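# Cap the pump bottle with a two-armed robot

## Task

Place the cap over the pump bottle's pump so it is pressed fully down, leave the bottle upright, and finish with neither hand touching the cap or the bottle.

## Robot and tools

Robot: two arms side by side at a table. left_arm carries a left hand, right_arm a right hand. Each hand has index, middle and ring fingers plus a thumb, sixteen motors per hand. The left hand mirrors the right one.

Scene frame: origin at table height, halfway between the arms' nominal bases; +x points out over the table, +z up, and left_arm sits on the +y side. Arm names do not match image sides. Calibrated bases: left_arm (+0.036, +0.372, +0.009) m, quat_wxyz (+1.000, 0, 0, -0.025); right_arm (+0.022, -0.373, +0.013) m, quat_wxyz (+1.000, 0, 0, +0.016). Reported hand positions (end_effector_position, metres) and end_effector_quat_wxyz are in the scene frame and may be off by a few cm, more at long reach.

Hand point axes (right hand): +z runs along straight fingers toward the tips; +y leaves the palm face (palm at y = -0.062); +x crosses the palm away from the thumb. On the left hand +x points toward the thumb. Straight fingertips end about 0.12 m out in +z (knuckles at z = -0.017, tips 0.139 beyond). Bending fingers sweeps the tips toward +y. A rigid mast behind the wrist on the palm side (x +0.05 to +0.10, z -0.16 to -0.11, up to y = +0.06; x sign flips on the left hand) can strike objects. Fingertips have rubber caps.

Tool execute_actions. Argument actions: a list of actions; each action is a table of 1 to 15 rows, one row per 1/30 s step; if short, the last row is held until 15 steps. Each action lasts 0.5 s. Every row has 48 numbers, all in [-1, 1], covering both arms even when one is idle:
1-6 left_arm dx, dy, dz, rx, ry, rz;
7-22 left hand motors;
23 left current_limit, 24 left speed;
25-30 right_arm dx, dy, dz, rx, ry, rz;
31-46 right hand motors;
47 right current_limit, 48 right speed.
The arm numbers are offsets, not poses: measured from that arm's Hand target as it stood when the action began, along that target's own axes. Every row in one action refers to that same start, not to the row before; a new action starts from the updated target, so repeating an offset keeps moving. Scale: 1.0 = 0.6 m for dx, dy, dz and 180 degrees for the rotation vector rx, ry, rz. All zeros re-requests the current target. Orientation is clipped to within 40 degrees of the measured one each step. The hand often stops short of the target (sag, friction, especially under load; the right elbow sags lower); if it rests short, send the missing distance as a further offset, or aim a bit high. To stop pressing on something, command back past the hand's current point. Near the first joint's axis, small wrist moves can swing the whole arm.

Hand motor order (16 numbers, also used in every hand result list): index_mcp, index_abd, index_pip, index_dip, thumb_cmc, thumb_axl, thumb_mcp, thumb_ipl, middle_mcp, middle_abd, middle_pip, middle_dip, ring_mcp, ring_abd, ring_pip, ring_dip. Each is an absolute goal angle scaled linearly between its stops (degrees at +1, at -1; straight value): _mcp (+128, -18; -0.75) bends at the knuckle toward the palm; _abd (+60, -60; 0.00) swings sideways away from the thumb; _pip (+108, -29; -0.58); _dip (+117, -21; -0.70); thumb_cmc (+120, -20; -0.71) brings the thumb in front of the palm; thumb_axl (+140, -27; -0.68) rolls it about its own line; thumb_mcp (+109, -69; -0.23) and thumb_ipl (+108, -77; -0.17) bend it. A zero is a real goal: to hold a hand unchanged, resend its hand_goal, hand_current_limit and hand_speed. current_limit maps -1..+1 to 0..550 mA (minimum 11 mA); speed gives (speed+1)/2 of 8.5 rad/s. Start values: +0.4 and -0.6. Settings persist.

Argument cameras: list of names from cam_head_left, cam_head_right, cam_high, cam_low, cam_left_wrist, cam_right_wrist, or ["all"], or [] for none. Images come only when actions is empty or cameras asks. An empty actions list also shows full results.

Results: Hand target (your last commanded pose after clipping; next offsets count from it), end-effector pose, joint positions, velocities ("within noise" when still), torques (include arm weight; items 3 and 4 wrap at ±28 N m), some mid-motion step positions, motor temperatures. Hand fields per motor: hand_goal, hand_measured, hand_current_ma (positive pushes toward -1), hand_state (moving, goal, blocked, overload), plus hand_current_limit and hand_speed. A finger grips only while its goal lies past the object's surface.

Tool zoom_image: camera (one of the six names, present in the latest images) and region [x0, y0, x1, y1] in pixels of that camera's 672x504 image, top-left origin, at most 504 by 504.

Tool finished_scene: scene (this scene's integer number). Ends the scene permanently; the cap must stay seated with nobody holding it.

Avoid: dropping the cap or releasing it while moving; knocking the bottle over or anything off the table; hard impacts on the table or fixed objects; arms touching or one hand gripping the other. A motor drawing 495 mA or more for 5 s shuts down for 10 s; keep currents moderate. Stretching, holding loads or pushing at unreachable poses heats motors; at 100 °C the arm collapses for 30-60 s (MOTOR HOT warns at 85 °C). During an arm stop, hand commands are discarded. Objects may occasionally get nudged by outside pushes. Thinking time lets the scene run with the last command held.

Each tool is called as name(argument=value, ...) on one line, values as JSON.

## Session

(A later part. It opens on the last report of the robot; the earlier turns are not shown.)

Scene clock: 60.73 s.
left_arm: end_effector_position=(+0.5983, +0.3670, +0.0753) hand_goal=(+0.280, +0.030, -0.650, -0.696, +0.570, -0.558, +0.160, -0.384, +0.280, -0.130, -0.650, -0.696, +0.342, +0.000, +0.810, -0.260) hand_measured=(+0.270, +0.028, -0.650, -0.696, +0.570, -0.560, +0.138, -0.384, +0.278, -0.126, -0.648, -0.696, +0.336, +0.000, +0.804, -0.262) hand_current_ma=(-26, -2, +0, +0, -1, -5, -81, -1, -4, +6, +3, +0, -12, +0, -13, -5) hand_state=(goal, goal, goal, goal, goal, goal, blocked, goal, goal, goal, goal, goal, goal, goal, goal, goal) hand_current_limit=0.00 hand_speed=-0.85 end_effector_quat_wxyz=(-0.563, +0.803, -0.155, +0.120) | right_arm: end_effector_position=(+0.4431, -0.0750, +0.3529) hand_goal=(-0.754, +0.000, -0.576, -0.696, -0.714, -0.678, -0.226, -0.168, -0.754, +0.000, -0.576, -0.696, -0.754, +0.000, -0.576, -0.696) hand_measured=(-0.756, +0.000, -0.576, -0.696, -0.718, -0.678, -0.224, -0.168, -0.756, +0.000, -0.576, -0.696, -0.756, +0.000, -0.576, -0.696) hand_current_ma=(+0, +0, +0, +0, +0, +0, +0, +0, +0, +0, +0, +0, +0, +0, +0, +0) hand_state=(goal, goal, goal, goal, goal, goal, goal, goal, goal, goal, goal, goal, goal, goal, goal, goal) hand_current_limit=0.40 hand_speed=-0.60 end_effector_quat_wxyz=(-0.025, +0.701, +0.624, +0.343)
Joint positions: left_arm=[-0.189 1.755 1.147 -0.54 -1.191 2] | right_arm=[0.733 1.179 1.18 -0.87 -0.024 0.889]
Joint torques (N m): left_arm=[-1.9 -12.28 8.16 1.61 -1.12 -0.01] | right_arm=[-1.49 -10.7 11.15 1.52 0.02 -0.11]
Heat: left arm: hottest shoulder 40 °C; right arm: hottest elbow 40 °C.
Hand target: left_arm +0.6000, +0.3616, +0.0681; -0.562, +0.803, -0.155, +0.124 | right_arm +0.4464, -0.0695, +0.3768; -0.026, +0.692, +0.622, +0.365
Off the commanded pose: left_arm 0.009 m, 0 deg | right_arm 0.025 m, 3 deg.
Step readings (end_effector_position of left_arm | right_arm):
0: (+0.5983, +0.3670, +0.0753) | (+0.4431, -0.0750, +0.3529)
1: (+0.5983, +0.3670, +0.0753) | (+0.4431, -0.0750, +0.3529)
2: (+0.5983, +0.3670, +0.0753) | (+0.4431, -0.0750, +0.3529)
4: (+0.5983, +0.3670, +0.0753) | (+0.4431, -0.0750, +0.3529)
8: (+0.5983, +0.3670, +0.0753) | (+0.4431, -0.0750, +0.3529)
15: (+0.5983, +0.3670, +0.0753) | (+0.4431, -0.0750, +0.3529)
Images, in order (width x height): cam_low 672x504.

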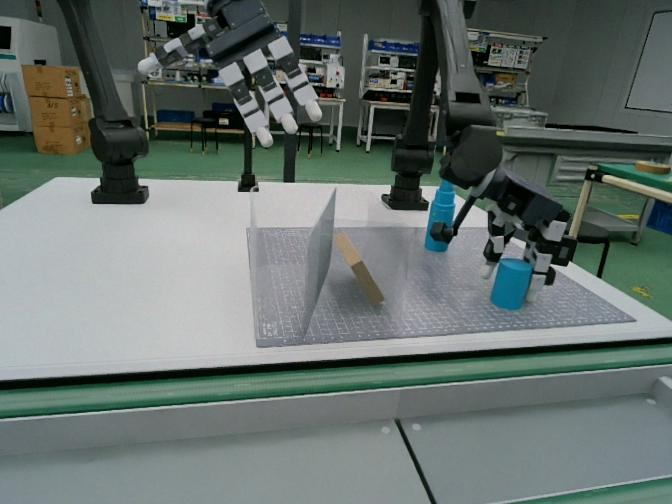

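execute_actions(actions=[[[0,0,0,0,0,0,0.45,0.03,-0.65,-0.696,0.571,-0.557,0.34,-0.384,0.45,-0.13,-0.65,-0.696,0.342,0,0.81,-0.26,0,-0.85,0,0,0,0,0,0,-0.754,0,-0.576,-0.696,-0.714,-0.678,-0.226,-0.168,-0.754,0,-0.576,-0.696,-0.754,0,-0.576,-0.696,0.4,-0.6]]], cameras=["cam_low","cam_head_left"])

zoom_image(camera="cam_low", region=[460, 180, 580, 320])

Scene clock: 62.50 s.
left_arm: end_effector_position=(+0.5983, +0.3672, +0.0755) hand_goal=(+0.450, +0.030, -0.650, -0.696, +0.570, -0.558, +0.340, -0.384, +0.450, -0.130, -0.650, -0.696, +0.342, +0.000, +0.810, -0.260) hand_measured=(+0.270, +0.028, -0.656, -0.696, +0.570, -0.560, +0.148, -0.390, +0.416, -0.120, -0.654, -0.696, +0.336, +0.000, +0.804, -0.262) hand_current_ma=(-275, -2, -13, +0, +0, -5, -275, -19, -106, +20, -6, +0, -12, +0, -13, -5) hand_state=(blocked, goal, goal, goal, goal, goal, blocked, goal, blocked, goal, goal, goal, goal, goal, goal, goal) hand_current_limit=0.00 hand_speed=-0.85 end_effector_quat_wxyz=(-0.563, +0.803, -0.154, +0.120) | right_arm: end_effector_position=(+0.4431, -0.0750, +0.3529) hand_goal=(-0.754, +0.000, -0.576, -0.696, -0.714, -0.678, -0.226, -0.168, -0.754, +0.000, -0.576, -0.696, -0.754, +0.000, -0.576, -0.696) hand_measured=(-0.756, +0.000, -0.576, -0.696, -0.718, -0.678, -0.224, -0.168, -0.756, +0.000, -0.576, -0.696, -0.756, +0.000, -0.576, -0.696) hand_current_ma=(+0, +0, +0, +0, +0, +0, +0, +0, +0, +0, +0, +0, +0, +0, +0, +0) hand_state=(goal, goal, goal, goal, goal, goal, goal, goal, goal, goal, goal, goal, goal, goal, goal, goal) hand_current_limit=0.40 hand_speed=-0.60 end_effector_quat_wxyz=(-0.025, +0.701, +0.624, +0.343)
Joint positions: left_arm=[-0.189 1.755 1.147 -0.54 -1.192 2] | right_arm=[0.733 1.179 1.18 -0.87 -0.024 0.889]
Joint torques (N m): left_arm=[-1.73 -12.1 8.03 1.5 -1.04 -0.01] | right_arm=[-1.49 -10.7 11.17 1.51 0.02 -0.11]
Heat: left arm: hottest shoulder 40 °C; right arm: hottest elbow 40 °C.
Hand target: left_arm +0.6000, +0.3617, +0.0681; -0.562, +0.803, -0.155, +0.124 | right_arm +0.4464, -0.0695, +0.3768; -0.026, +0.692, +0.622, +0.365
Off the commanded pose: left_arm 0.009 m, 0 deg | right_arm 0.025 m, 3 deg.
Step readings (end_effector_position of left_arm | right_arm):
0: (+0.5983, +0.3670, +0.0753) | (+0.4431, -0.0750, +0.3529)
1: (+0.5983, +0.3670, +0.0753) | (+0.4431, -0.0750, +0.3529)
2: (+0.5983, +0.3670, +0.0753) | (+0.4431, -0.0750, +0.3529)
4: (+0.5983, +0.3670, +0.0753) | (+0.4431, -0.0750, +0.3529)
8: (+0.5983, +0.3671, +0.0754) | (+0.4431, -0.0750, +0.3529)
15: (+0.5983, +0.3672, +0.0755) | (+0.4431, -0.0750, +0.3529)
Images, in order (width x height): cam_head_left 672x504, cam_low 672x504.

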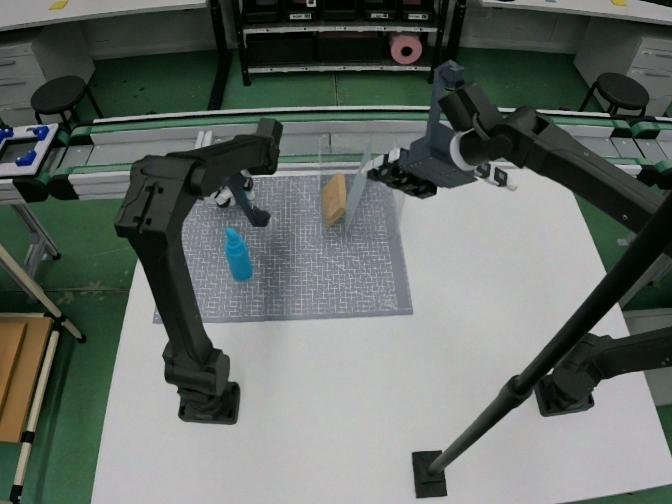

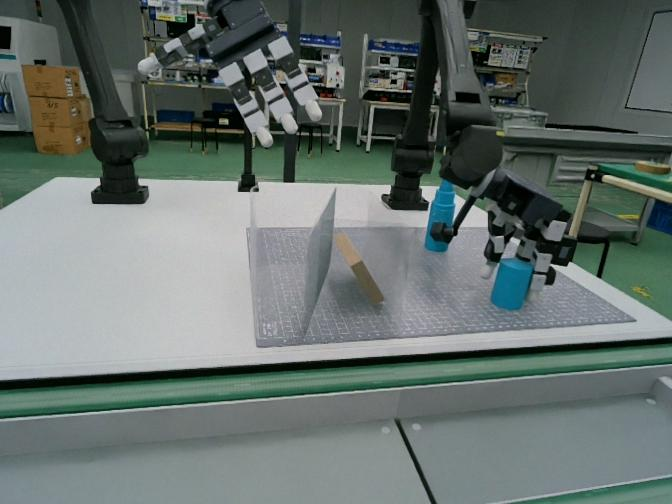

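Scaled by 3.600 from the camera's 672x504 image, which has a finer 960x720 frame.

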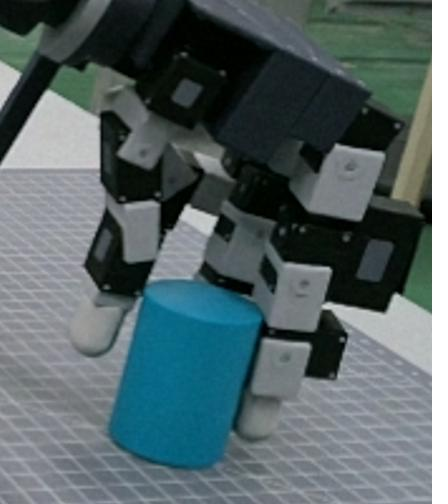

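execute_actions(actions=[[[0,0,0,0,0,0,0.19,0.03,-0.65,-0.696,0.571,-0.557,0.07,-0.384,0.19,-0.13,-0.65,-0.696,0.342,0,0.81,-0.26,0.1,-0.8,0,0,0,0,0,0,-0.754,0,-0.576,-0.696,-0.714,-0.678,-0.226,-0.168,-0.754,0,-0.576,-0.696,-0.754,0,-0.576,-0.696,0.4,-0.6]],[[0.02,0,0,0,0,0,0.19,0.03,-0.65,-0.696,0.571,-0.557,0.07,-0.384,0.19,-0.13,-0.65,-0.696,0.342,0,0.81,-0.26,0.1,-0.8,0,0,0,0,0,0,-0.754,0,-0.576,-0.696,-0.714,-0.678,-0.226,-0.168,-0.754,0,-0.576,-0.696,-0.754,0,-0.576,-0.696,0.4,-0.6]]], cameras=["cam_low"])

zoom_image(camera="cam_low", region=[460, 180, 580, 320])

Scene clock: 66.17 s.
left_arm: end_effector_position=(+0.5984, +0.3662, +0.0697) hand_goal=(+0.190, +0.030, -0.650, -0.696, +0.570, -0.558, +0.070, -0.384, +0.190, -0.130, -0.650, -0.696, +0.342, +0.000, +0.810, -0.260) hand_measured=(+0.196, +0.036, -0.650, -0.696, +0.570, -0.560, +0.072, -0.386, +0.196, -0.126, -0.652, -0.696, +0.336, +0.000, +0.804, -0.262) hand_current_ma=(+12, +11, +0, +0, +0, -5, +5, -4, +12, +7, -3, +0, -12, +0, -13, -5) hand_state=(goal, goal, goal, goal, goal, goal, goal, goal, goal, goal, goal, goal, goal, goal, goal, goal) hand_current_limit=0.10 hand_speed=-0.80 end_effector_quat_wxyz=(-0.565, +0.802, -0.155, +0.118) | right_arm: end_effector_position=(+0.4431, -0.0750, +0.3529) hand_goal=(-0.754, +0.000, -0.576, -0.696, -0.714, -0.678, -0.226, -0.168, -0.754, +0.000, -0.576, -0.696, -0.754, +0.000, -0.576, -0.696) hand_measured=(-0.756, +0.000, -0.576, -0.696, -0.718, -0.678, -0.224, -0.168, -0.756, +0.000, -0.576, -0.696, -0.756, +0.000, -0.576, -0.696) hand_current_ma=(+0, +0, +0, +0, +0, +0, +0, +0, +0, +0, +0, +0, +0, +0, +0, +0) hand_state=(goal, goal, goal, goal, goal, goal, goal, goal, goal, goal, goal, goal, goal, goal, goal, goal) hand_current_limit=0.40 hand_speed=-0.60 end_effector_quat_wxyz=(-0.025, +0.701, +0.624, +0.343)
Joint positions: left_arm=[-0.192 1.769 1.148 -0.54 -1.199 1.992] | right_arm=[0.733 1.179 1.18 -0.87 -0.024 0.889]
Joint torques (N m): left_arm=[-1.79 -11.63 11.37 0.8 -0.85 0.01] | right_arm=[-1.49 -10.75 11.18 1.54 0.01 -0.12]
Heat: left arm: hottest shoulder 40 °C; right arm: hottest elbow 40 °C.
Hand target: left_arm +0.6110, +0.3569, +0.0684; -0.562, +0.803, -0.155, +0.124 | right_arm +0.4464, -0.0695, +0.3768; -0.026, +0.692, +0.622, +0.365
Off the commanded pose: left_arm 0.016 m, 1 deg | right_arm 0.025 m, 3 deg.
Step readings (end_effector_position of left_arm | right_arm):
0: (+0.5983, +0.3672, +0.0755) | (+0.4431, -0.0750, +0.3529)
1: (+0.5983, +0.3672, +0.0755) | (+0.4431, -0.0750, +0.3529)
2: (+0.5983, +0.3672, +0.0755) | (+0.4431, -0.0750, +0.3529)
4: (+0.5983, +0.3672, +0.0755) | (+0.4431, -0.0750, +0.3529)
8: (+0.5983, +0.3672, +0.0755) | (+0.4431, -0.0750, +0.3529)
15: (+0.5983, +0.3672, +0.0755) | (+0.4431, -0.0750, +0.3529)
16: (+0.5983, +0.3672, +0.0755) | (+0.4431, -0.0750, +0.3529)
17: (+0.5983, +0.3670, +0.0753) | (+0.4431, -0.0750, +0.3529)
19: (+0.5982, +0.3670, +0.0737) | (+0.4431, -0.0750, +0.3529)
23: (+0.5981, +0.3669, +0.0695) | (+0.4431, -0.0750, +0.3529)
30: (+0.5984, +0.3662, +0.0697) | (+0.4431, -0.0750, +0.3529)
Images, in order (width x height): cam_low 672x504.

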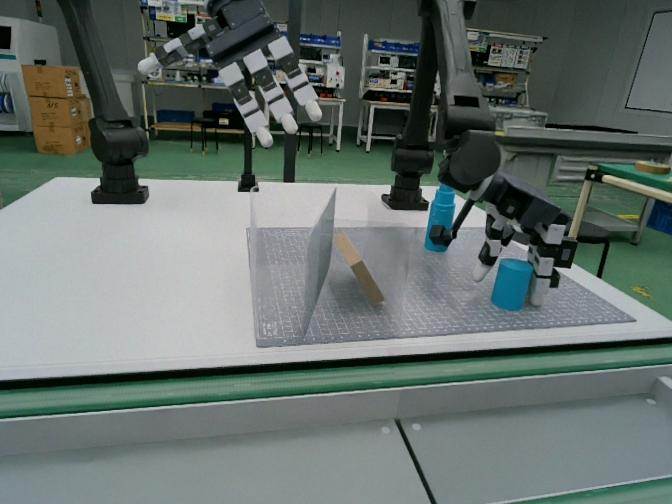

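Scaled by 3.600 from the camera's 672x504 image, which has a finer 960x720 frame.

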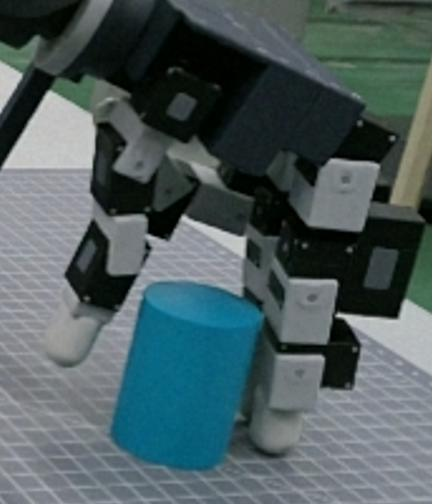

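execute_actions(actions=[[[0.0125,-0.0487,-0.012,0,0,0,0.19,0.03,-0.65,-0.696,0.571,-0.557,0.07,-0.384,0.19,-0.13,-0.65,-0.696,0.342,0,0.81,-0.26,0.1,-0.8,0,0,0,0,0,0,-0.754,0,-0.576,-0.696,-0.714,-0.678,-0.226,-0.168,-0.754,0,-0.576,-0.696,-0.754,0,-0.576,-0.696,0.4,-0.6]]], cameras=["cam_low"])

zoom_image(camera="cam_low", region=[460, 180, 580, 320])

Scene clock: 69.00 s.
left_arm: end_effector_position=(+0.6037, +0.3644, +0.0821) hand_goal=(+0.190, +0.030, -0.650, -0.696, +0.570, -0.558, +0.070, -0.384, +0.190, -0.130, -0.650, -0.696, +0.342, +0.000, +0.810, -0.260) hand_measured=(+0.194, +0.032, -0.650, -0.696, +0.570, -0.560, +0.072, -0.386, +0.196, -0.126, -0.652, -0.696, +0.336, +0.000, +0.804, -0.262) hand_current_ma=(+10, +4, +0, +0, +0, -5, +5, -4, +12, +7, -3, +0, -12, +0, -13, -5) hand_state=(goal, goal, goal, goal, goal, goal, goal, goal, goal, goal, goal, goal, goal, goal, goal, goal) hand_current_limit=0.10 hand_speed=-0.80 end_effector_quat_wxyz=(-0.565, +0.802, -0.162, +0.109) | right_arm: end_effector_position=(+0.4431, -0.0750, +0.3529) hand_goal=(-0.754, +0.000, -0.576, -0.696, -0.714, -0.678, -0.226, -0.168, -0.754, +0.000, -0.576, -0.696, -0.754, +0.000, -0.576, -0.696) hand_measured=(-0.756, +0.000, -0.576, -0.696, -0.718, -0.678, -0.224, -0.168, -0.756, +0.000, -0.576, -0.696, -0.756, +0.000, -0.576, -0.696) hand_current_ma=(+0, +0, +0, +0, +0, +0, +0, +0, +0, +0, +0, +0, +0, +0, +0, +0) hand_state=(goal, goal, goal, goal, goal, goal, goal, goal, goal, goal, goal, goal, goal, goal, goal, goal) hand_current_limit=0.40 hand_speed=-0.60 end_effector_quat_wxyz=(-0.025, +0.701, +0.624, +0.343)
Joint positions: left_arm=[-0.192 1.769 1.193 -0.607 -1.196 1.992] | right_arm=[0.733 1.179 1.18 -0.87 -0.024 0.889]
Joint torques (N m): left_arm=[-1.85 -14.04 12.12 0.75 -0.91 0.11] | right_arm=[-1.49 -10.87 11.17 1.5 0.02 -0.11]
Heat: left arm: hottest shoulder 40 °C; right arm: hottest elbow 40 °C.
Hand target: left_arm +0.6185, +0.3571, +0.0986; -0.562, +0.803, -0.155, +0.124 | right_arm +0.4464, -0.0695, +0.3768; -0.026, +0.692, +0.622, +0.365
Off the commanded pose: left_arm 0.023 m, 2 deg | right_arm 0.025 m, 3 deg.
Step readings (end_effector_position of left_arm | right_arm):
0: (+0.5984, +0.3662, +0.0697) | (+0.4431, -0.0750, +0.3529)
1: (+0.5986, +0.3662, +0.0698) | (+0.4431, -0.0750, +0.3529)
2: (+0.5986, +0.3662, +0.0704) | (+0.4431, -0.0750, +0.3529)
4: (+0.5990, +0.3656, +0.0722) | (+0.4431, -0.0750, +0.3529)
8: (+0.6026, +0.3647, +0.0785) | (+0.4431, -0.0750, +0.3529)
15: (+0.6046, +0.3642, +0.0825) | (+0.4431, -0.0750, +0.3529)
Images, in order (width x height): cam_low 672x504.

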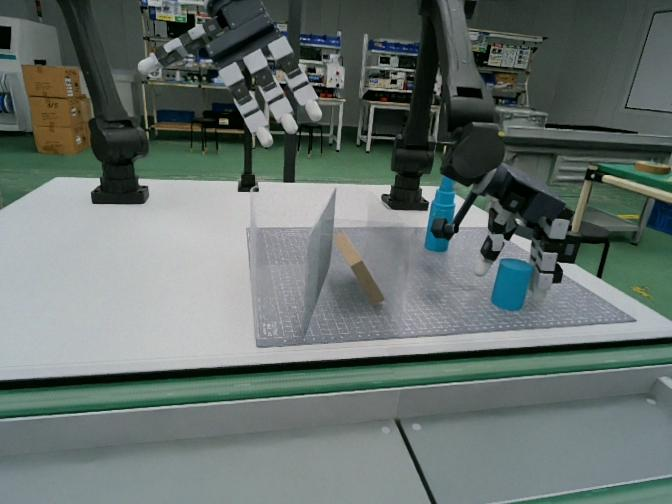

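Scaled by 3.600 from the camera's 672x504 image, which has a finer 960x720 frame.

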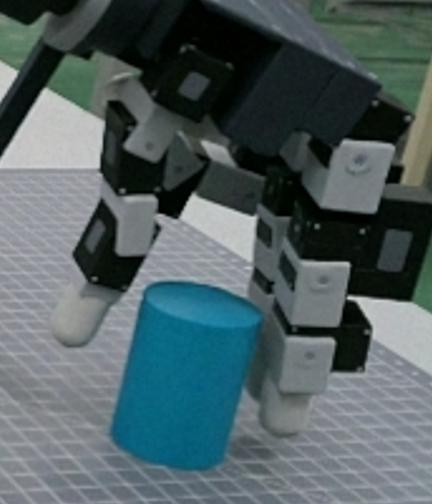

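execute_actions(actions=[[[-0.0124,0.0459,0.013,0,0,0,0.2,0.03,-0.65,-0.696,0.571,-0.557,0.08,-0.384,0.2,-0.13,-0.65,-0.696,0.342,0,0.81,-0.26,0.1,-0.8,0,0,0,0,0,0,-0.754,0,-0.576,-0.696,-0.714,-0.678,-0.226,-0.168,-0.754,0,-0.576,-0.696,-0.754,0,-0.576,-0.696,0.4,-0.6]]], cameras=["cam_low"])

zoom_image(camera="cam_low", region=[460, 180, 580, 320])

Scene clock: 70.97 s.
left_arm: end_effector_position=(+0.6105, +0.3628, +0.0798) hand_goal=(+0.200, +0.030, -0.650, -0.696, +0.570, -0.558, +0.080, -0.384, +0.200, -0.130, -0.650, -0.696, +0.342, +0.000, +0.810, -0.260) hand_measured=(+0.200, +0.032, -0.650, -0.696, +0.570, -0.560, +0.078, -0.386, +0.200, -0.126, -0.652, -0.696, +0.336, +0.000, +0.804, -0.262) hand_current_ma=(-1, +4, +0, +0, +0, -5, -6, -4, -1, +7, -3, +0, -12, +0, -13, -5) hand_state=(goal, goal, goal, goal, goal, goal, goal, goal, goal, goal, goal, goal, goal, goal, goal, goal) hand_current_limit=0.10 hand_speed=-0.80 end_effector_quat_wxyz=(-0.564, +0.802, -0.152, +0.123) | right_arm: end_effector_position=(+0.4431, -0.0750, +0.3529) hand_goal=(-0.754, +0.000, -0.576, -0.696, -0.714, -0.678, -0.226, -0.168, -0.754, +0.000, -0.576, -0.696, -0.754, +0.000, -0.576, -0.696) hand_measured=(-0.756, +0.000, -0.576, -0.696, -0.718, -0.678, -0.224, -0.168, -0.756, +0.000, -0.576, -0.696, -0.756, +0.000, -0.576, -0.696) hand_current_ma=(+0, +0, +0, +0, +0, +0, +0, +0, +0, +0, +0, +0, +0, +0, +0, +0) hand_state=(goal, goal, goal, goal, goal, goal, goal, goal, goal, goal, goal, goal, goal, goal, goal, goal) hand_current_limit=0.40 hand_speed=-0.60 end_effector_quat_wxyz=(-0.025, +0.701, +0.624, +0.343)
Joint positions: left_arm=[-0.192 1.776 1.189 -0.561 -1.196 1.992] | right_arm=[0.733 1.179 1.18 -0.87 -0.024 0.889]
Joint torques (N m): left_arm=[-1.85 -12.69 8.12 1.46 -0.93 0] | right_arm=[-1.44 -10.75 11.21 1.46 0.02 -0.11]
Motor temperatures (°C): left_arm=[29 40 39 29 28 26] | right_arm=[31 35 41 31 28 28]
Heat: left arm: hottest shoulder 40 °C; right arm: hottest elbow 41 °C.
Hand target: left_arm +0.6114, +0.3579, +0.0698; -0.562, +0.803, -0.155, +0.124 | right_arm +0.4464, -0.0695, +0.3768; -0.026, +0.692, +0.622, +0.365
Off the commanded pose: left_arm 0.011 m, 0 deg | right_arm 0.025 m, 3 deg.
Step readings (end_effector_position of left_arm | right_arm):
0: (+0.6036, +0.3645, +0.0821) | (+0.4431, -0.0750, +0.3529)
1: (+0.6036, +0.3645, +0.0821) | (+0.4431, -0.0750, +0.3529)
2: (+0.6037, +0.3644, +0.0821) | (+0.4431, -0.0750, +0.3529)
4: (+0.6055, +0.3640, +0.0828) | (+0.4431, -0.0750, +0.3529)
8: (+0.6100, +0.3629, +0.0834) | (+0.4431, -0.0750, +0.3529)
15: (+0.6114, +0.3625, +0.0812) | (+0.4431, -0.0750, +0.3529)
Images, in order (width x height): cam_low 672x504.

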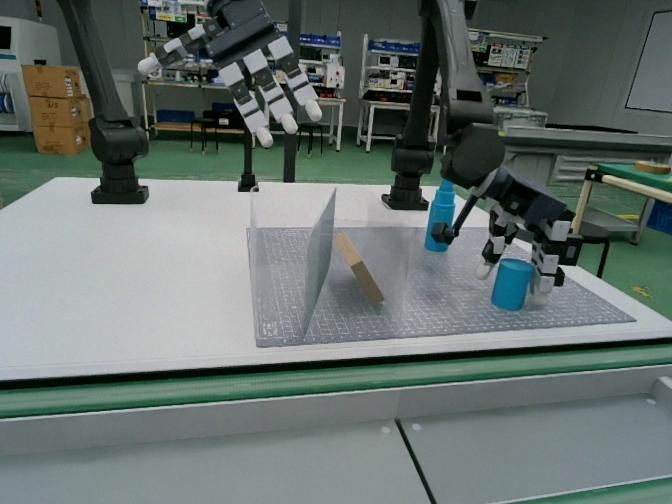

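Scaled by 3.600 from the camera's 672x504 image, which has a finer 960x720 frame.

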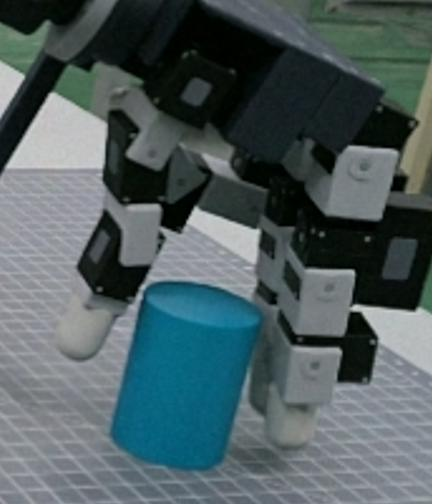

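execute_actions(actions=[[[0,0,0,0,0,0,0.45,0.03,-0.65,-0.696,0.571,-0.557,0.34,-0.384,0.45,-0.13,-0.65,-0.696,0.342,0,0.81,-0.26,0,-0.88,0,0,0,0,0,0,-0.754,0,-0.576,-0.696,-0.714,-0.678,-0.226,-0.168,-0.754,0,-0.576,-0.696,-0.754,0,-0.576,-0.696,0.4,-0.6]]], cameras=["cam_low"])

zoom_image(camera="cam_low", region=[460, 180, 580, 320])

Scene clock: 72.77 s.
left_arm: end_effector_position=(+0.6106, +0.3627, +0.0798) hand_goal=(+0.450, +0.030, -0.650, -0.696, +0.570, -0.558, +0.340, -0.384, +0.450, -0.130, -0.650, -0.696, +0.342, +0.000, +0.810, -0.260) hand_measured=(+0.288, +0.032, -0.662, -0.696, +0.566, -0.560, +0.142, -0.394, +0.314, -0.126, -0.662, -0.700, +0.336, +0.000, +0.804, -0.262) hand_current_ma=(-275, +4, -25, +0, -8, -5, -275, -29, -275, +7, -30, -6, -12, +0, -13, -5) hand_state=(blocked, goal, goal, goal, goal, goal, blocked, goal, blocked, goal, goal, goal, goal, goal, goal, goal) hand_current_limit=0.00 hand_speed=-0.88 end_effector_quat_wxyz=(-0.564, +0.802, -0.152, +0.123) | right_arm: end_effector_position=(+0.4431, -0.0750, +0.3529) hand_goal=(-0.754, +0.000, -0.576, -0.696, -0.714, -0.678, -0.226, -0.168, -0.754, +0.000, -0.576, -0.696, -0.754, +0.000, -0.576, -0.696) hand_measured=(-0.756, +0.000, -0.576, -0.696, -0.718, -0.678, -0.224, -0.168, -0.756, +0.000, -0.576, -0.696, -0.756, +0.000, -0.576, -0.696) hand_current_ma=(+0, +0, +0, +0, +0, +0, +0, +0, +0, +0, +0, +0, +0, +0, +0, +0) hand_state=(goal, goal, goal, goal, goal, goal, goal, goal, goal, goal, goal, goal, goal, goal, goal, goal) hand_current_limit=0.40 hand_speed=-0.60 end_effector_quat_wxyz=(-0.025, +0.701, +0.624, +0.343)
Joint positions: left_arm=[-0.192 1.776 1.189 -0.561 -1.196 1.992] | right_arm=[0.733 1.179 1.18 -0.87 -0.024 0.889]
Joint torques (N m): left_arm=[-1.9 -12.57 8.12 1.48 -0.91 0.03] | right_arm=[-1.55 -10.87 11.17 1.5 0.02 -0.12]
Heat: left arm: hottest shoulder 40 °C; right arm: hottest elbow 41 °C.
Hand target: left_arm +0.6114, +0.3579, +0.0698; -0.562, +0.803, -0.155, +0.124 | right_arm +0.4464, -0.0695, +0.3768; -0.026, +0.692, +0.622, +0.365
Off the commanded pose: left_arm 0.011 m, 0 deg | right_arm 0.025 m, 3 deg.
Step readings (end_effector_position of left_arm | right_arm):
0: (+0.6106, +0.3627, +0.0798) | (+0.4431, -0.0750, +0.3529)
1: (+0.6106, +0.3627, +0.0798) | (+0.4431, -0.0750, +0.3529)
2: (+0.6106, +0.3627, +0.0798) | (+0.4431, -0.0750, +0.3529)
4: (+0.6106, +0.3627, +0.0798) | (+0.4431, -0.0750, +0.3529)
8: (+0.6106, +0.3627, +0.0798) | (+0.4431, -0.0750, +0.3529)
15: (+0.6106, +0.3627, +0.0798) | (+0.4431, -0.0750, +0.3529)
Images, in order (width x height): cam_low 672x504.

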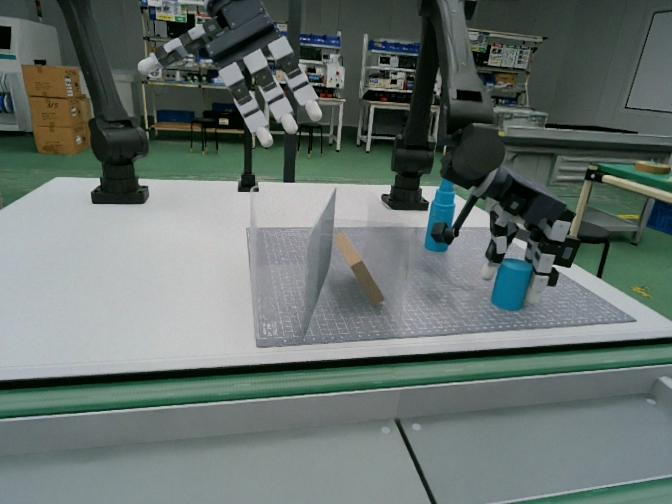

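Scaled by 3.600 from the camera's 672x504 image, which has a finer 960x720 frame.

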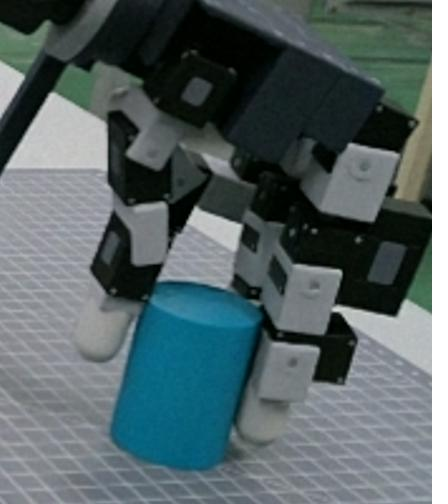

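execute_actions(actions=[[[0.001,-0.188,-0.0676,0,0,0,0.45,0.03,-0.65,-0.696,0.571,-0.557,0.34,-0.384,0.45,-0.13,-0.65,-0.696,0.342,0,0.81,-0.26,0,-0.8,0,0,0,0,0,0,-0.754,0,-0.576,-0.696,-0.714,-0.678,-0.226,-0.168,-0.754,0,-0.576,-0.696,-0.754,0,-0.576,-0.696,0.4,-0.6]]], cameras=["cam_low"])

zoom_image(camera="cam_low", region=[460, 120, 600, 280])

Scene clock: 77.27 s.
left_arm: end_effector_position=(+0.5987, +0.3654, +0.1805) hand_goal=(+0.450, +0.030, -0.650, -0.696, +0.570, -0.558, +0.340, -0.384, +0.450, -0.130, -0.650, -0.696, +0.342, +0.000, +0.810, -0.260) hand_measured=(+0.288, +0.030, -0.662, -0.696, +0.564, -0.560, +0.142, -0.394, +0.320, -0.124, -0.662, -0.700, +0.336, +0.000, +0.804, -0.262) hand_current_ma=(-275, +1, -26, +0, -13, -5, -275, -32, -275, +8, -30, -6, -12, +0, -13, -5) hand_state=(blocked, goal, goal, goal, goal, goal, blocked, goal, blocked, goal, goal, goal, goal, goal, goal, goal) hand_current_limit=0.00 hand_speed=-0.80 end_effector_quat_wxyz=(-0.564, +0.801, -0.162, +0.115) | right_arm: end_effector_position=(+0.4431, -0.0750, +0.3529) hand_goal=(-0.754, +0.000, -0.576, -0.696, -0.714, -0.678, -0.226, -0.168, -0.754, +0.000, -0.576, -0.696, -0.754, +0.000, -0.576, -0.696) hand_measured=(-0.756, +0.000, -0.576, -0.696, -0.718, -0.678, -0.224, -0.168, -0.756, +0.000, -0.576, -0.696, -0.756, +0.000, -0.576, -0.696) hand_current_ma=(+0, +0, +0, +0, +0, +0, +0, +0, +0, +0, +0, +0, +0, +0, +0, +0) hand_state=(goal, goal, goal, goal, goal, goal, goal, goal, goal, goal, goal, goal, goal, goal, goal, goal) hand_current_limit=0.40 hand_speed=-0.60 end_effector_quat_wxyz=(-0.025, +0.701, +0.624, +0.343)
Joint positions: left_arm=[-0.192 1.635 1.298 -0.821 -1.193 2.011] | right_arm=[0.733 1.179 1.18 -0.87 -0.024 0.889]
Joint torques (N m): left_arm=[-2.14 -12.63 12.55 0.61 -1.01 -0.05] | right_arm=[-1.55 -10.81 11.18 1.51 0.02 -0.11]
Heat: left arm: hottest shoulder 40 °C; right arm: hottest elbow 41 °C.
Hand target: left_arm +0.6091, +0.3587, +0.1896; -0.562, +0.803, -0.155, +0.124 | right_arm +0.4464, -0.0695, +0.3768; -0.026, +0.692, +0.622, +0.365
Off the commanded pose: left_arm 0.015 m, 1 deg | right_arm 0.025 m, 3 deg.
Step readings (end_effector_position of left_arm | right_arm):
0: (+0.6106, +0.3627, +0.0798) | (+0.4431, -0.0750, +0.3529)
1: (+0.6106, +0.3627, +0.0798) | (+0.4431, -0.0750, +0.3529)
2: (+0.6092, +0.3630, +0.0808) | (+0.4431, -0.0750, +0.3529)
4: (+0.6004, +0.3645, +0.0871) | (+0.4431, -0.0750, +0.3529)
8: (+0.5894, +0.3673, +0.1265) | (+0.4431, -0.0750, +0.3529)
15: (+0.6018, +0.3647, +0.1928) | (+0.4431, -0.0750, +0.3529)
Images, in order (width x height): cam_low 672x504.

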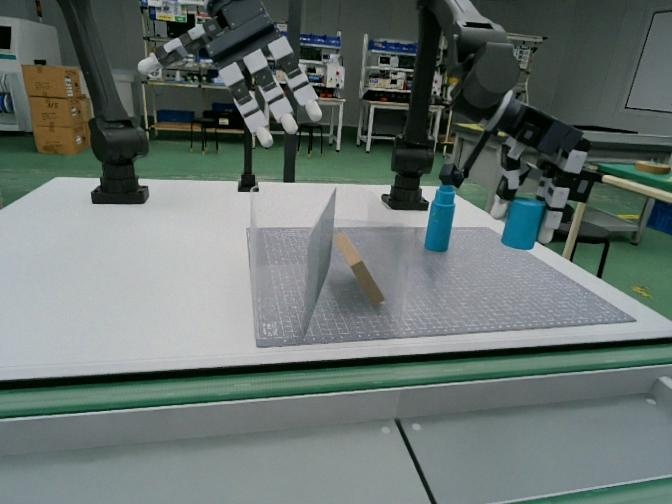

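Scaled by 3.150 from the camera's 672x504 image, which has a finer 960x720 frame.

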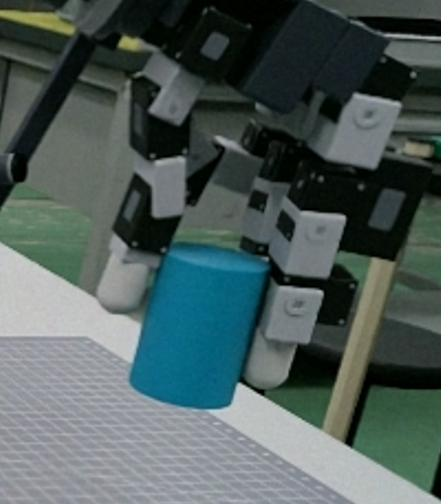

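execute_actions(actions=[[[-0.1186,-0.137,-0.1125,0,0,0,0.45,0.03,-0.65,-0.696,0.571,-0.557,0.34,-0.384,0.45,-0.13,-0.65,-0.696,0.342,0,0.81,-0.26,0,-0.8,0,0,0,0,0,0,-0.754,0,-0.576,-0.696,-0.714,-0.678,-0.226,-0.168,-0.754,0,-0.576,-0.696,-0.754,0,-0.576,-0.696,0.4,-0.6]]], cameras=["cam_low","cam_head_left"])

Scene clock: 79.67 s.
left_arm: end_effector_position=(+0.5190, +0.3610, +0.2726) hand_goal=(+0.450, +0.030, -0.650, -0.696, +0.570, -0.558, +0.340, -0.384, +0.450, -0.130, -0.650, -0.696, +0.342, +0.000, +0.810, -0.260) hand_measured=(+0.288, +0.030, -0.662, -0.696, +0.562, -0.562, +0.142, -0.394, +0.322, -0.124, -0.662, -0.700, +0.336, +0.000, +0.804, -0.262) hand_current_ma=(-275, +0, -26, +0, -19, -7, -275, -32, -275, +8, -30, -6, -11, +0, -13, -5) hand_state=(blocked, goal, goal, goal, goal, goal, blocked, goal, blocked, goal, goal, goal, goal, goal, goal, goal) hand_current_limit=0.00 hand_speed=-0.80 end_effector_quat_wxyz=(-0.565, +0.801, -0.166, +0.110) | right_arm: end_effector_position=(+0.4431, -0.0750, +0.3529) hand_goal=(-0.754, +0.000, -0.576, -0.696, -0.714, -0.678, -0.226, -0.168, -0.754, +0.000, -0.576, -0.696, -0.754, +0.000, -0.576, -0.696) hand_measured=(-0.756, +0.000, -0.576, -0.696, -0.718, -0.678, -0.224, -0.168, -0.756, +0.000, -0.576, -0.696, -0.756, +0.000, -0.576, -0.696) hand_current_ma=(+0, +0, +0, +0, +0, +0, +0, +0, +0, +0, +0, +0, +0, +0, +0, +0) hand_state=(goal, goal, goal, goal, goal, goal, goal, goal, goal, goal, goal, goal, goal, goal, goal, goal) hand_current_limit=0.40 hand_speed=-0.60 end_effector_quat_wxyz=(-0.025, +0.701, +0.624, +0.343)
Joint positions: left_arm=[-0.247 1.416 1.307 -1.191 -1.212 1.87] | right_arm=[0.733 1.179 1.18 -0.87 -0.024 0.889]
Joint torques (N m): left_arm=[-1.79 -9.76 13.14 0.4 -1.08 0.03] | right_arm=[-1.44 -10.7 11.15 1.51 0.01 -0.12]
Heat: left arm: hottest shoulder 40 °C; right arm: hottest elbow 41 °C.
Hand target: left_arm +0.5273, +0.3544, +0.2880; -0.562, +0.803, -0.155, +0.124 | right_arm +0.4464, -0.0695, +0.3768; -0.026, +0.692, +0.622, +0.365
Off the commanded pose: left_arm 0.019 m, 2 deg | right_arm 0.025 m, 3 deg.
Step readings (end_effector_position of left_arm | right_arm):
0: (+0.5987, +0.3654, +0.1805) | (+0.4431, -0.0750, +0.3529)
1: (+0.5983, +0.3655, +0.1806) | (+0.4431, -0.0750, +0.3529)
2: (+0.5947, +0.3659, +0.1823) | (+0.4431, -0.0750, +0.3529)
4: (+0.5796, +0.3669, +0.1907) | (+0.4431, -0.0750, +0.3529)
8: (+0.5461, +0.3657, +0.2409) | (+0.4431, -0.0750, +0.3529)
15: (+0.5166, +0.3632, +0.2925) | (+0.4431, -0.0750, +0.3529)
Images, in order (width x height): cam_head_left 672x504, cam_low 672x504.

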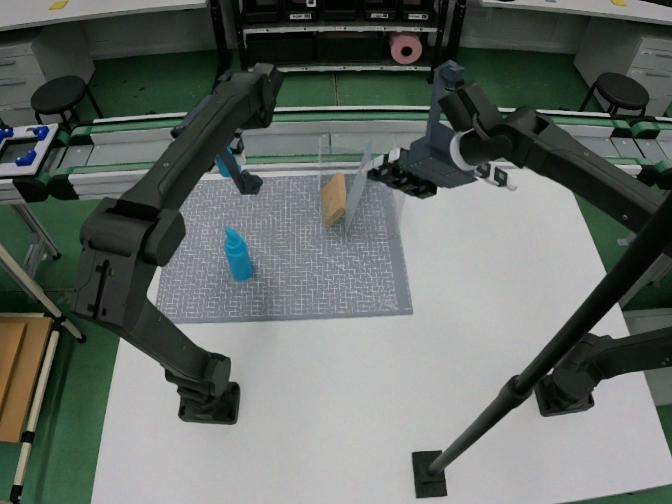

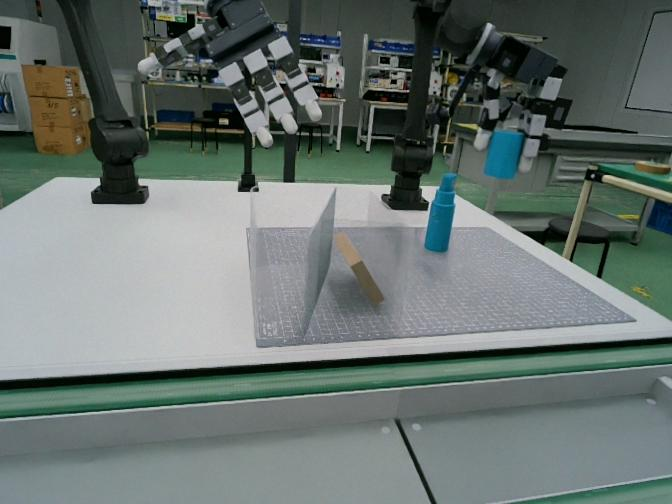

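execute_actions(actions=[[[-0.1435,0.0202,-0.0725,-0.0002,0.0313,0.0113,0.45,0.03,-0.65,-0.696,0.571,-0.557,0.34,-0.384,0.45,-0.13,-0.65,-0.696,0.342,0,0.81,-0.26,0,-0.8,0,0,0,0,0,0,-0.754,0,-0.576,-0.696,-0.714,-0.678,-0.226,-0.168,-0.754,0,-0.576,-0.696,-0.754,0,-0.576,-0.696,0.4,-0.6]]], cameras=["cam_low","cam_head_left"])

zoom_image(camera="cam_low", region=[400, 80, 540, 260])

Scene clock: 83.00 s.
left_arm: end_effector_position=(+0.4309, +0.3494, +0.2926) hand_goal=(+0.450, +0.030, -0.650, -0.696, +0.570, -0.558, +0.340, -0.384, +0.450, -0.130, -0.650, -0.696, +0.342, +0.000, +0.810, -0.260) hand_measured=(+0.290, +0.028, -0.662, -0.696, +0.560, -0.562, +0.142, -0.394, +0.324, -0.124, -0.662, -0.700, +0.336, +0.000, +0.804, -0.262) hand_current_ma=(-275, -1, -27, +0, -24, -8, -275, -34, -275, +10, -31, -6, -11, +0, -12, -5) hand_state=(blocked, goal, goal, goal, goal, goal, blocked, goal, blocked, goal, goal, goal, goal, goal, goal, goal) hand_current_limit=0.00 hand_speed=-0.80 end_effector_quat_wxyz=(-0.555, +0.794, -0.191, +0.157) | right_arm: end_effector_position=(+0.4431, -0.0750, +0.3529) hand_goal=(-0.754, +0.000, -0.576, -0.696, -0.714, -0.678, -0.226, -0.168, -0.754, +0.000, -0.576, -0.696, -0.754, +0.000, -0.576, -0.696) hand_measured=(-0.756, +0.000, -0.576, -0.696, -0.718, -0.678, -0.224, -0.168, -0.756, +0.000, -0.576, -0.696, -0.756, +0.000, -0.576, -0.696) hand_current_ma=(+0, +0, +0, +0, +0, +0, +0, +0, +0, +0, +0, +0, +0, +0, +0, +0) hand_state=(goal, goal, goal, goal, goal, goal, goal, goal, goal, goal, goal, goal, goal, goal, goal, goal) hand_current_limit=0.40 hand_speed=-0.60 end_effector_quat_wxyz=(-0.025, +0.701, +0.624, +0.343)
Joint positions: left_arm=[-0.344 1.143 1.111 -1.219 -1.211 1.872] | right_arm=[0.733 1.179 1.18 -0.87 -0.024 0.889]
Joint torques (N m): left_arm=[-1.73 -4.84 9.96 0.54 -1.14 0.01] | right_arm=[-1.55 -10.87 11.23 1.5 0.01 -0.11]
Heat: left arm: hottest shoulder 40 °C; right arm: hottest elbow 41 °C.
Hand target: left_arm +0.4305, +0.3462, +0.2890; -0.556, +0.793, -0.197, +0.154 | right_arm +0.4464, -0.0695, +0.3768; -0.026, +0.692, +0.622, +0.365
Off the commanded pose: left_arm 0.005 m, 1 deg | right_arm 0.025 m, 3 deg.
Step readings (end_effector_position of left_arm | right_arm):
0: (+0.5191, +0.3610, +0.2726) | (+0.4431, -0.0750, +0.3529)
1: (+0.5190, +0.3609, +0.2728) | (+0.4431, -0.0750, +0.3529)
2: (+0.5167, +0.3595, +0.2727) | (+0.4431, -0.0750, +0.3529)
4: (+0.4997, +0.3595, +0.2696) | (+0.4431, -0.0750, +0.3529)
8: (+0.4534, +0.3559, +0.2724) | (+0.4431, -0.0750, +0.3529)
15: (+0.4331, +0.3495, +0.2975) | (+0.4431, -0.0750, +0.3529)
Images, in order (width x height): cam_head_left 672x504, cam_low 672x504.

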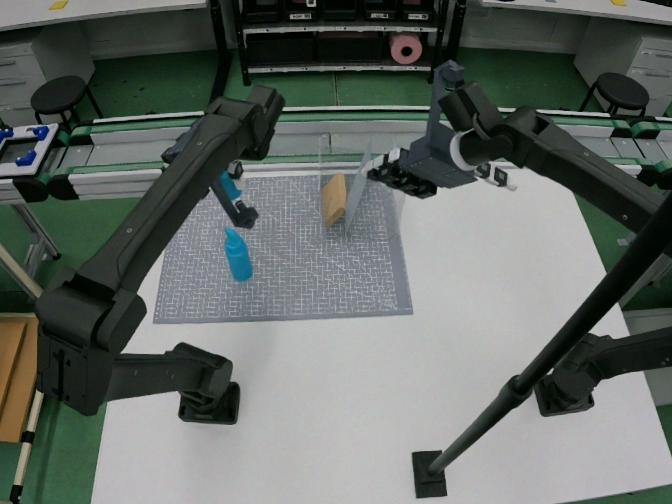

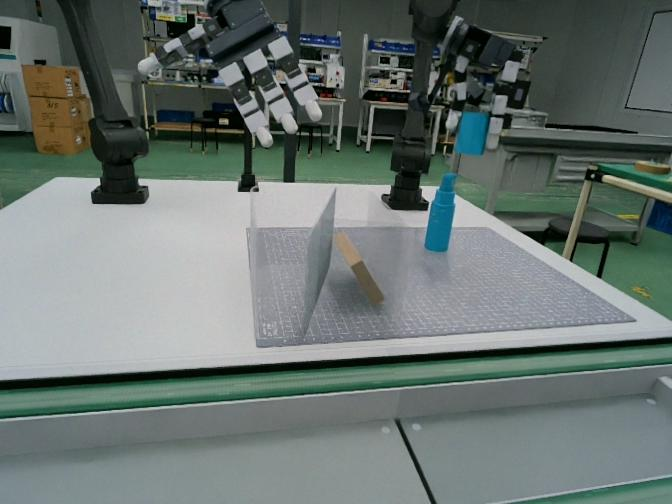

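Scaled by 2.800 from the camera's 672x504 image, which has a finer 960x720 frame.

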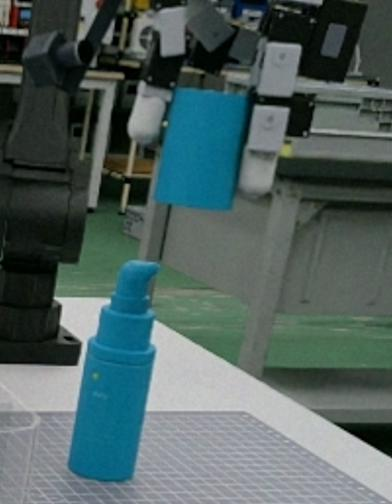

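execute_actions(actions=[[[-0.0668,0.0706,-0.0297,-0.0001,0.0209,0.0075,0.45,0.03,-0.65,-0.696,0.571,-0.557,0.34,-0.384,0.45,-0.13,-0.65,-0.696,0.342,0,0.81,-0.26,0,-0.8,0,0,0,0,0,0,-0.754,0,-0.576,-0.696,-0.714,-0.678,-0.226,-0.168,-0.754,0,-0.576,-0.696,-0.754,0,-0.576,-0.696,0.4,-0.6]]], cameras=["cam_low","cam_head_left"])

zoom_image(camera="cam_low", region=[400, 80, 540, 260])

zoom_image(camera="cam_head_left", region=[170, 150, 310, 290])

Scene clock: 85.53 s.
left_arm: end_effector_position=(+0.3813, +0.3407, +0.2517) hand_goal=(+0.450, +0.030, -0.650, -0.696, +0.570, -0.558, +0.340, -0.384, +0.450, -0.130, -0.650, -0.696, +0.342, +0.000, +0.810, -0.260) hand_measured=(+0.290, +0.028, -0.662, -0.696, +0.560, -0.562, +0.142, -0.394, +0.324, -0.124, -0.664, -0.700, +0.336, +0.000, +0.804, -0.262) hand_current_ma=(-275, -1, -27, +0, -24, -8, -275, -35, -275, +11, -31, -6, -11, +0, -12, -5) hand_state=(blocked, goal, goal, goal, goal, goal, blocked, goal, blocked, goal, goal, goal, goal, goal, goal, goal) hand_current_limit=0.00 hand_speed=-0.80 end_effector_quat_wxyz=(-0.551, +0.785, -0.227, +0.166) | right_arm: end_effector_position=(+0.4431, -0.0750, +0.3529) hand_goal=(-0.754, +0.000, -0.576, -0.696, -0.714, -0.678, -0.226, -0.168, -0.754, +0.000, -0.576, -0.696, -0.754, +0.000, -0.576, -0.696) hand_measured=(-0.756, +0.000, -0.576, -0.696, -0.718, -0.678, -0.224, -0.168, -0.756, +0.000, -0.576, -0.696, -0.756, +0.000, -0.576, -0.696) hand_current_ma=(+0, +0, +0, +0, +0, +0, +0, +0, +0, +0, +0, +0, +0, +0, +0, +0) hand_state=(goal, goal, goal, goal, goal, goal, goal, goal, goal, goal, goal, goal, goal, goal, goal, goal) hand_current_limit=0.40 hand_speed=-0.60 end_effector_quat_wxyz=(-0.025, +0.701, +0.624, +0.343)
Joint positions: left_arm=[-0.429 1.031 0.931 -1.21 -1.215 1.837] | right_arm=[0.733 1.179 1.18 -0.87 -0.024 0.889]
Joint torques (N m): left_arm=[-1.96 -4.6 9.94 0.68 -1.21 -0.03] | right_arm=[-1.61 -10.75 11.19 1.51 0.01 -0.11]
Heat: left arm: hottest shoulder 40 °C; right arm: hottest elbow 41 °C.
Hand target: left_arm +0.3811, +0.3381, +0.2541; -0.551, +0.785, -0.224, +0.173 | right_arm +0.4464, -0.0695, +0.3768; -0.026, +0.692, +0.622, +0.365
Off the commanded pose: left_arm 0.004 m, 1 deg | right_arm 0.025 m, 3 deg.
Step readings (end_effector_position of left_arm | right_arm):
0: (+0.4309, +0.3494, +0.2926) | (+0.4431, -0.0750, +0.3529)
1: (+0.4306, +0.3493, +0.2920) | (+0.4431, -0.0750, +0.3529)
2: (+0.4284, +0.3492, +0.2893) | (+0.4431, -0.0750, +0.3529)
4: (+0.4174, +0.3489, +0.2777) | (+0.4431, -0.0750, +0.3529)
8: (+0.3870, +0.3466, +0.2505) | (+0.4431, -0.0750, +0.3529)
15: (+0.3806, +0.3416, +0.2511) | (+0.4431, -0.0750, +0.3529)
Images, in order (width x height): cam_head_left 672x504, cam_low 672x504.

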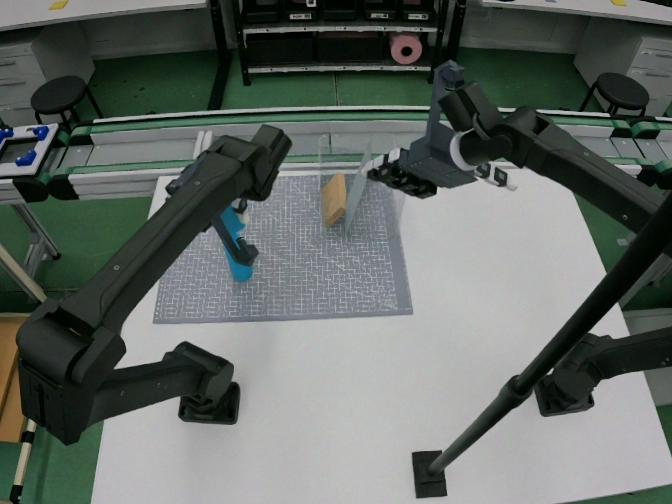

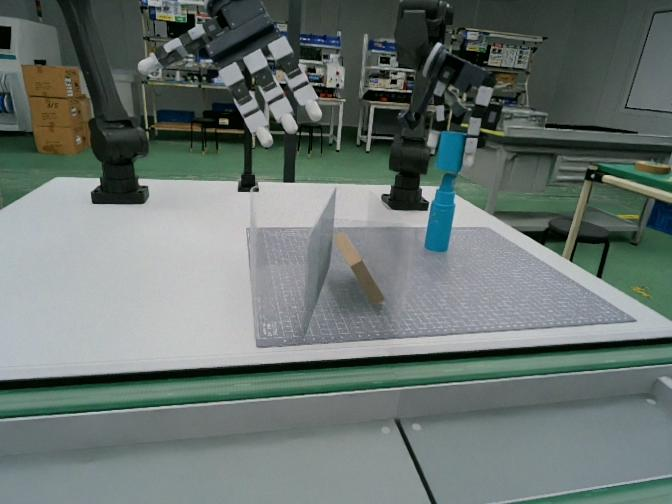

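Scaled by 2.800 from the camera's 672x504 image, which has a finer 960x720 frame.

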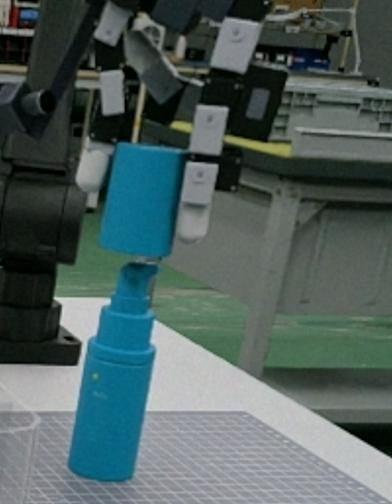

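Scaled by 3.600 from the camera's 672x504 image, which has a finer 960x720 frame.

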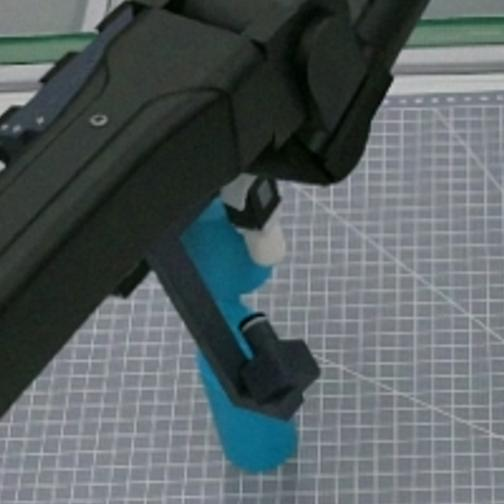

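zoom_image(camera="cam_head_left", region=[205, 195, 275, 290])

zoom_image(camera="cam_low", region=[410, 120, 490, 260])

execute_actions(actions=[], cameras=["cam_high","cam_head_right","cam_left_wrist","cam_right_wrist"])

Scaled by 5.305 from the camera's 672x504 image, which has a finer 960x720 frame.

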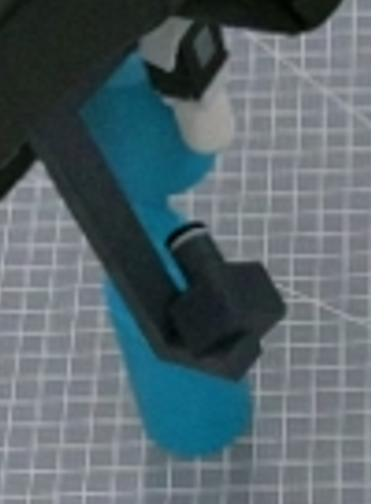

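Scaled by 3.600 from the camera's 672x504 image, which has a finer 960x720 frame.

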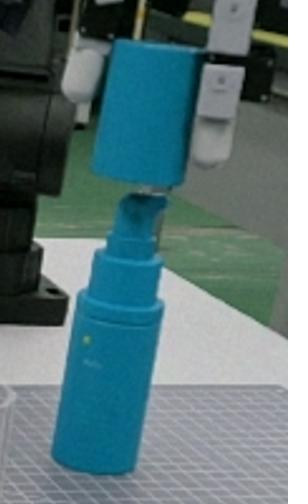

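Scene clock: 89.90 s.
left_arm: end_effector_position=(+0.3813, +0.3407, +0.2517) hand_goal=(+0.450, +0.030, -0.650, -0.696, +0.570, -0.558, +0.340, -0.384, +0.450, -0.130, -0.650, -0.696, +0.342, +0.000, +0.810, -0.260) hand_measured=(+0.290, +0.028, -0.662, -0.696, +0.560, -0.562, +0.142, -0.394, +0.324, -0.124, -0.664, -0.700, +0.336, +0.000, +0.804, -0.262) hand_current_ma=(-275, -1, -27, +0, -24, -8, -275, -35, -275, +11, -31, -6, -11, +0, -12, -5) hand_state=(blocked, goal, goal, goal, goal, goal, blocked, goal, blocked, goal, goal, goal, goal, goal, goal, goal) hand_current_limit=0.00 hand_speed=-0.80 end_effector_quat_wxyz=(-0.551, +0.785, -0.227, +0.166) | right_arm: end_effector_position=(+0.4431, -0.0750, +0.3529) hand_goal=(-0.754, +0.000, -0.576, -0.696, -0.714, -0.678, -0.226, -0.168, -0.754, +0.000, -0.576, -0.696, -0.754, +0.000, -0.576, -0.696) hand_measured=(-0.756, +0.000, -0.576, -0.696, -0.718, -0.678, -0.224, -0.168, -0.756, +0.000, -0.576, -0.696, -0.756, +0.000, -0.576, -0.696) hand_current_ma=(+0, +0, +0, +0, +0, +0, +0, +0, +0, +0, +0, +0, +0, +0, +0, +0) hand_state=(goal, goal, goal, goal, goal, goal, goal, goal, goal, goal, goal, goal, goal, goal, goal, goal) hand_current_limit=0.40 hand_speed=-0.60 end_effector_quat_wxyz=(-0.025, +0.701, +0.624, +0.343)
Joint positions: left_arm=[-0.429 1.031 0.931 -1.21 -1.215 1.836] | right_arm=[0.733 1.179 1.18 -0.87 -0.024 0.889]
Joint velocities: within noise
Joint torques (N m): left_arm=[-2.2 -4.42 9.91 0.73 -1.2 -0.01] | right_arm=[-1.55 -10.93 11.19 1.5 0.01 -0.11]
Motor temperatures (°C): left_arm=[29 40 40 29 28 26] | right_arm=[31 35 42 31 28 28]
Heat: left arm: hottest shoulder 40 °C; right arm: hottest elbow 42 °C.
Hand target: left_arm +0.3811, +0.3381, +0.2541; -0.551, +0.785, -0.224, +0.173 | right_arm +0.4464, -0.0695, +0.3768; -0.026, +0.692, +0.622, +0.365
Off the commanded pose: left_arm 0.004 m, 1 deg | right_arm 0.025 m, 3 deg.
Images, in order (width x height): cam_head_right 672x504, cam_high 672x504, cam_left_wrist 672x504, cam_right_wrist 672x504.

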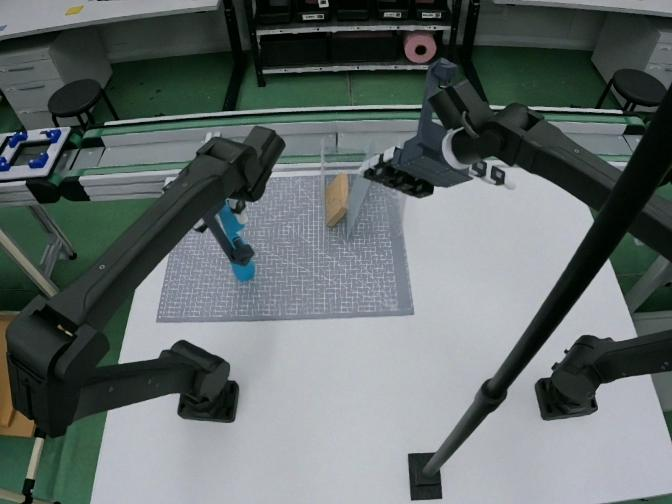

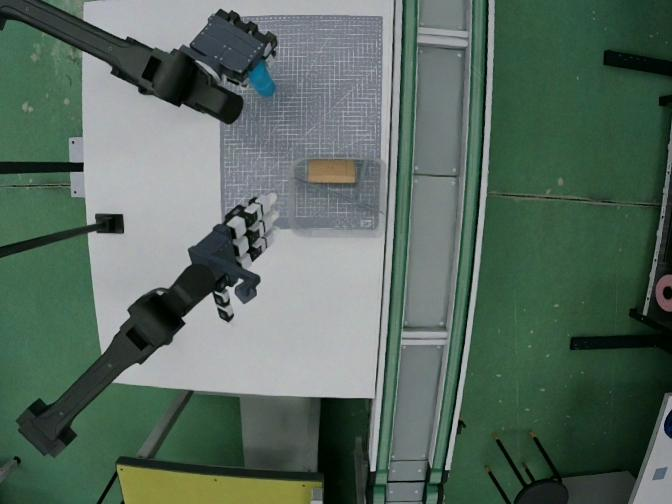

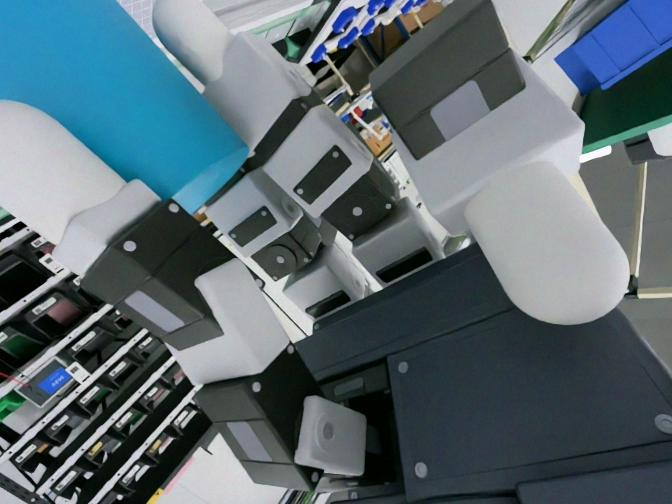

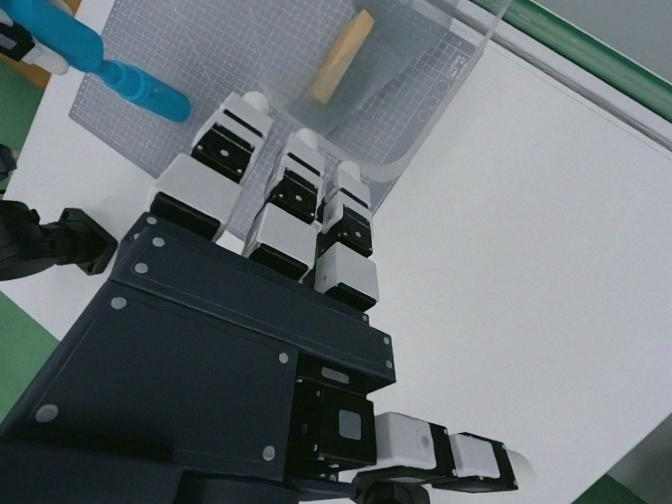

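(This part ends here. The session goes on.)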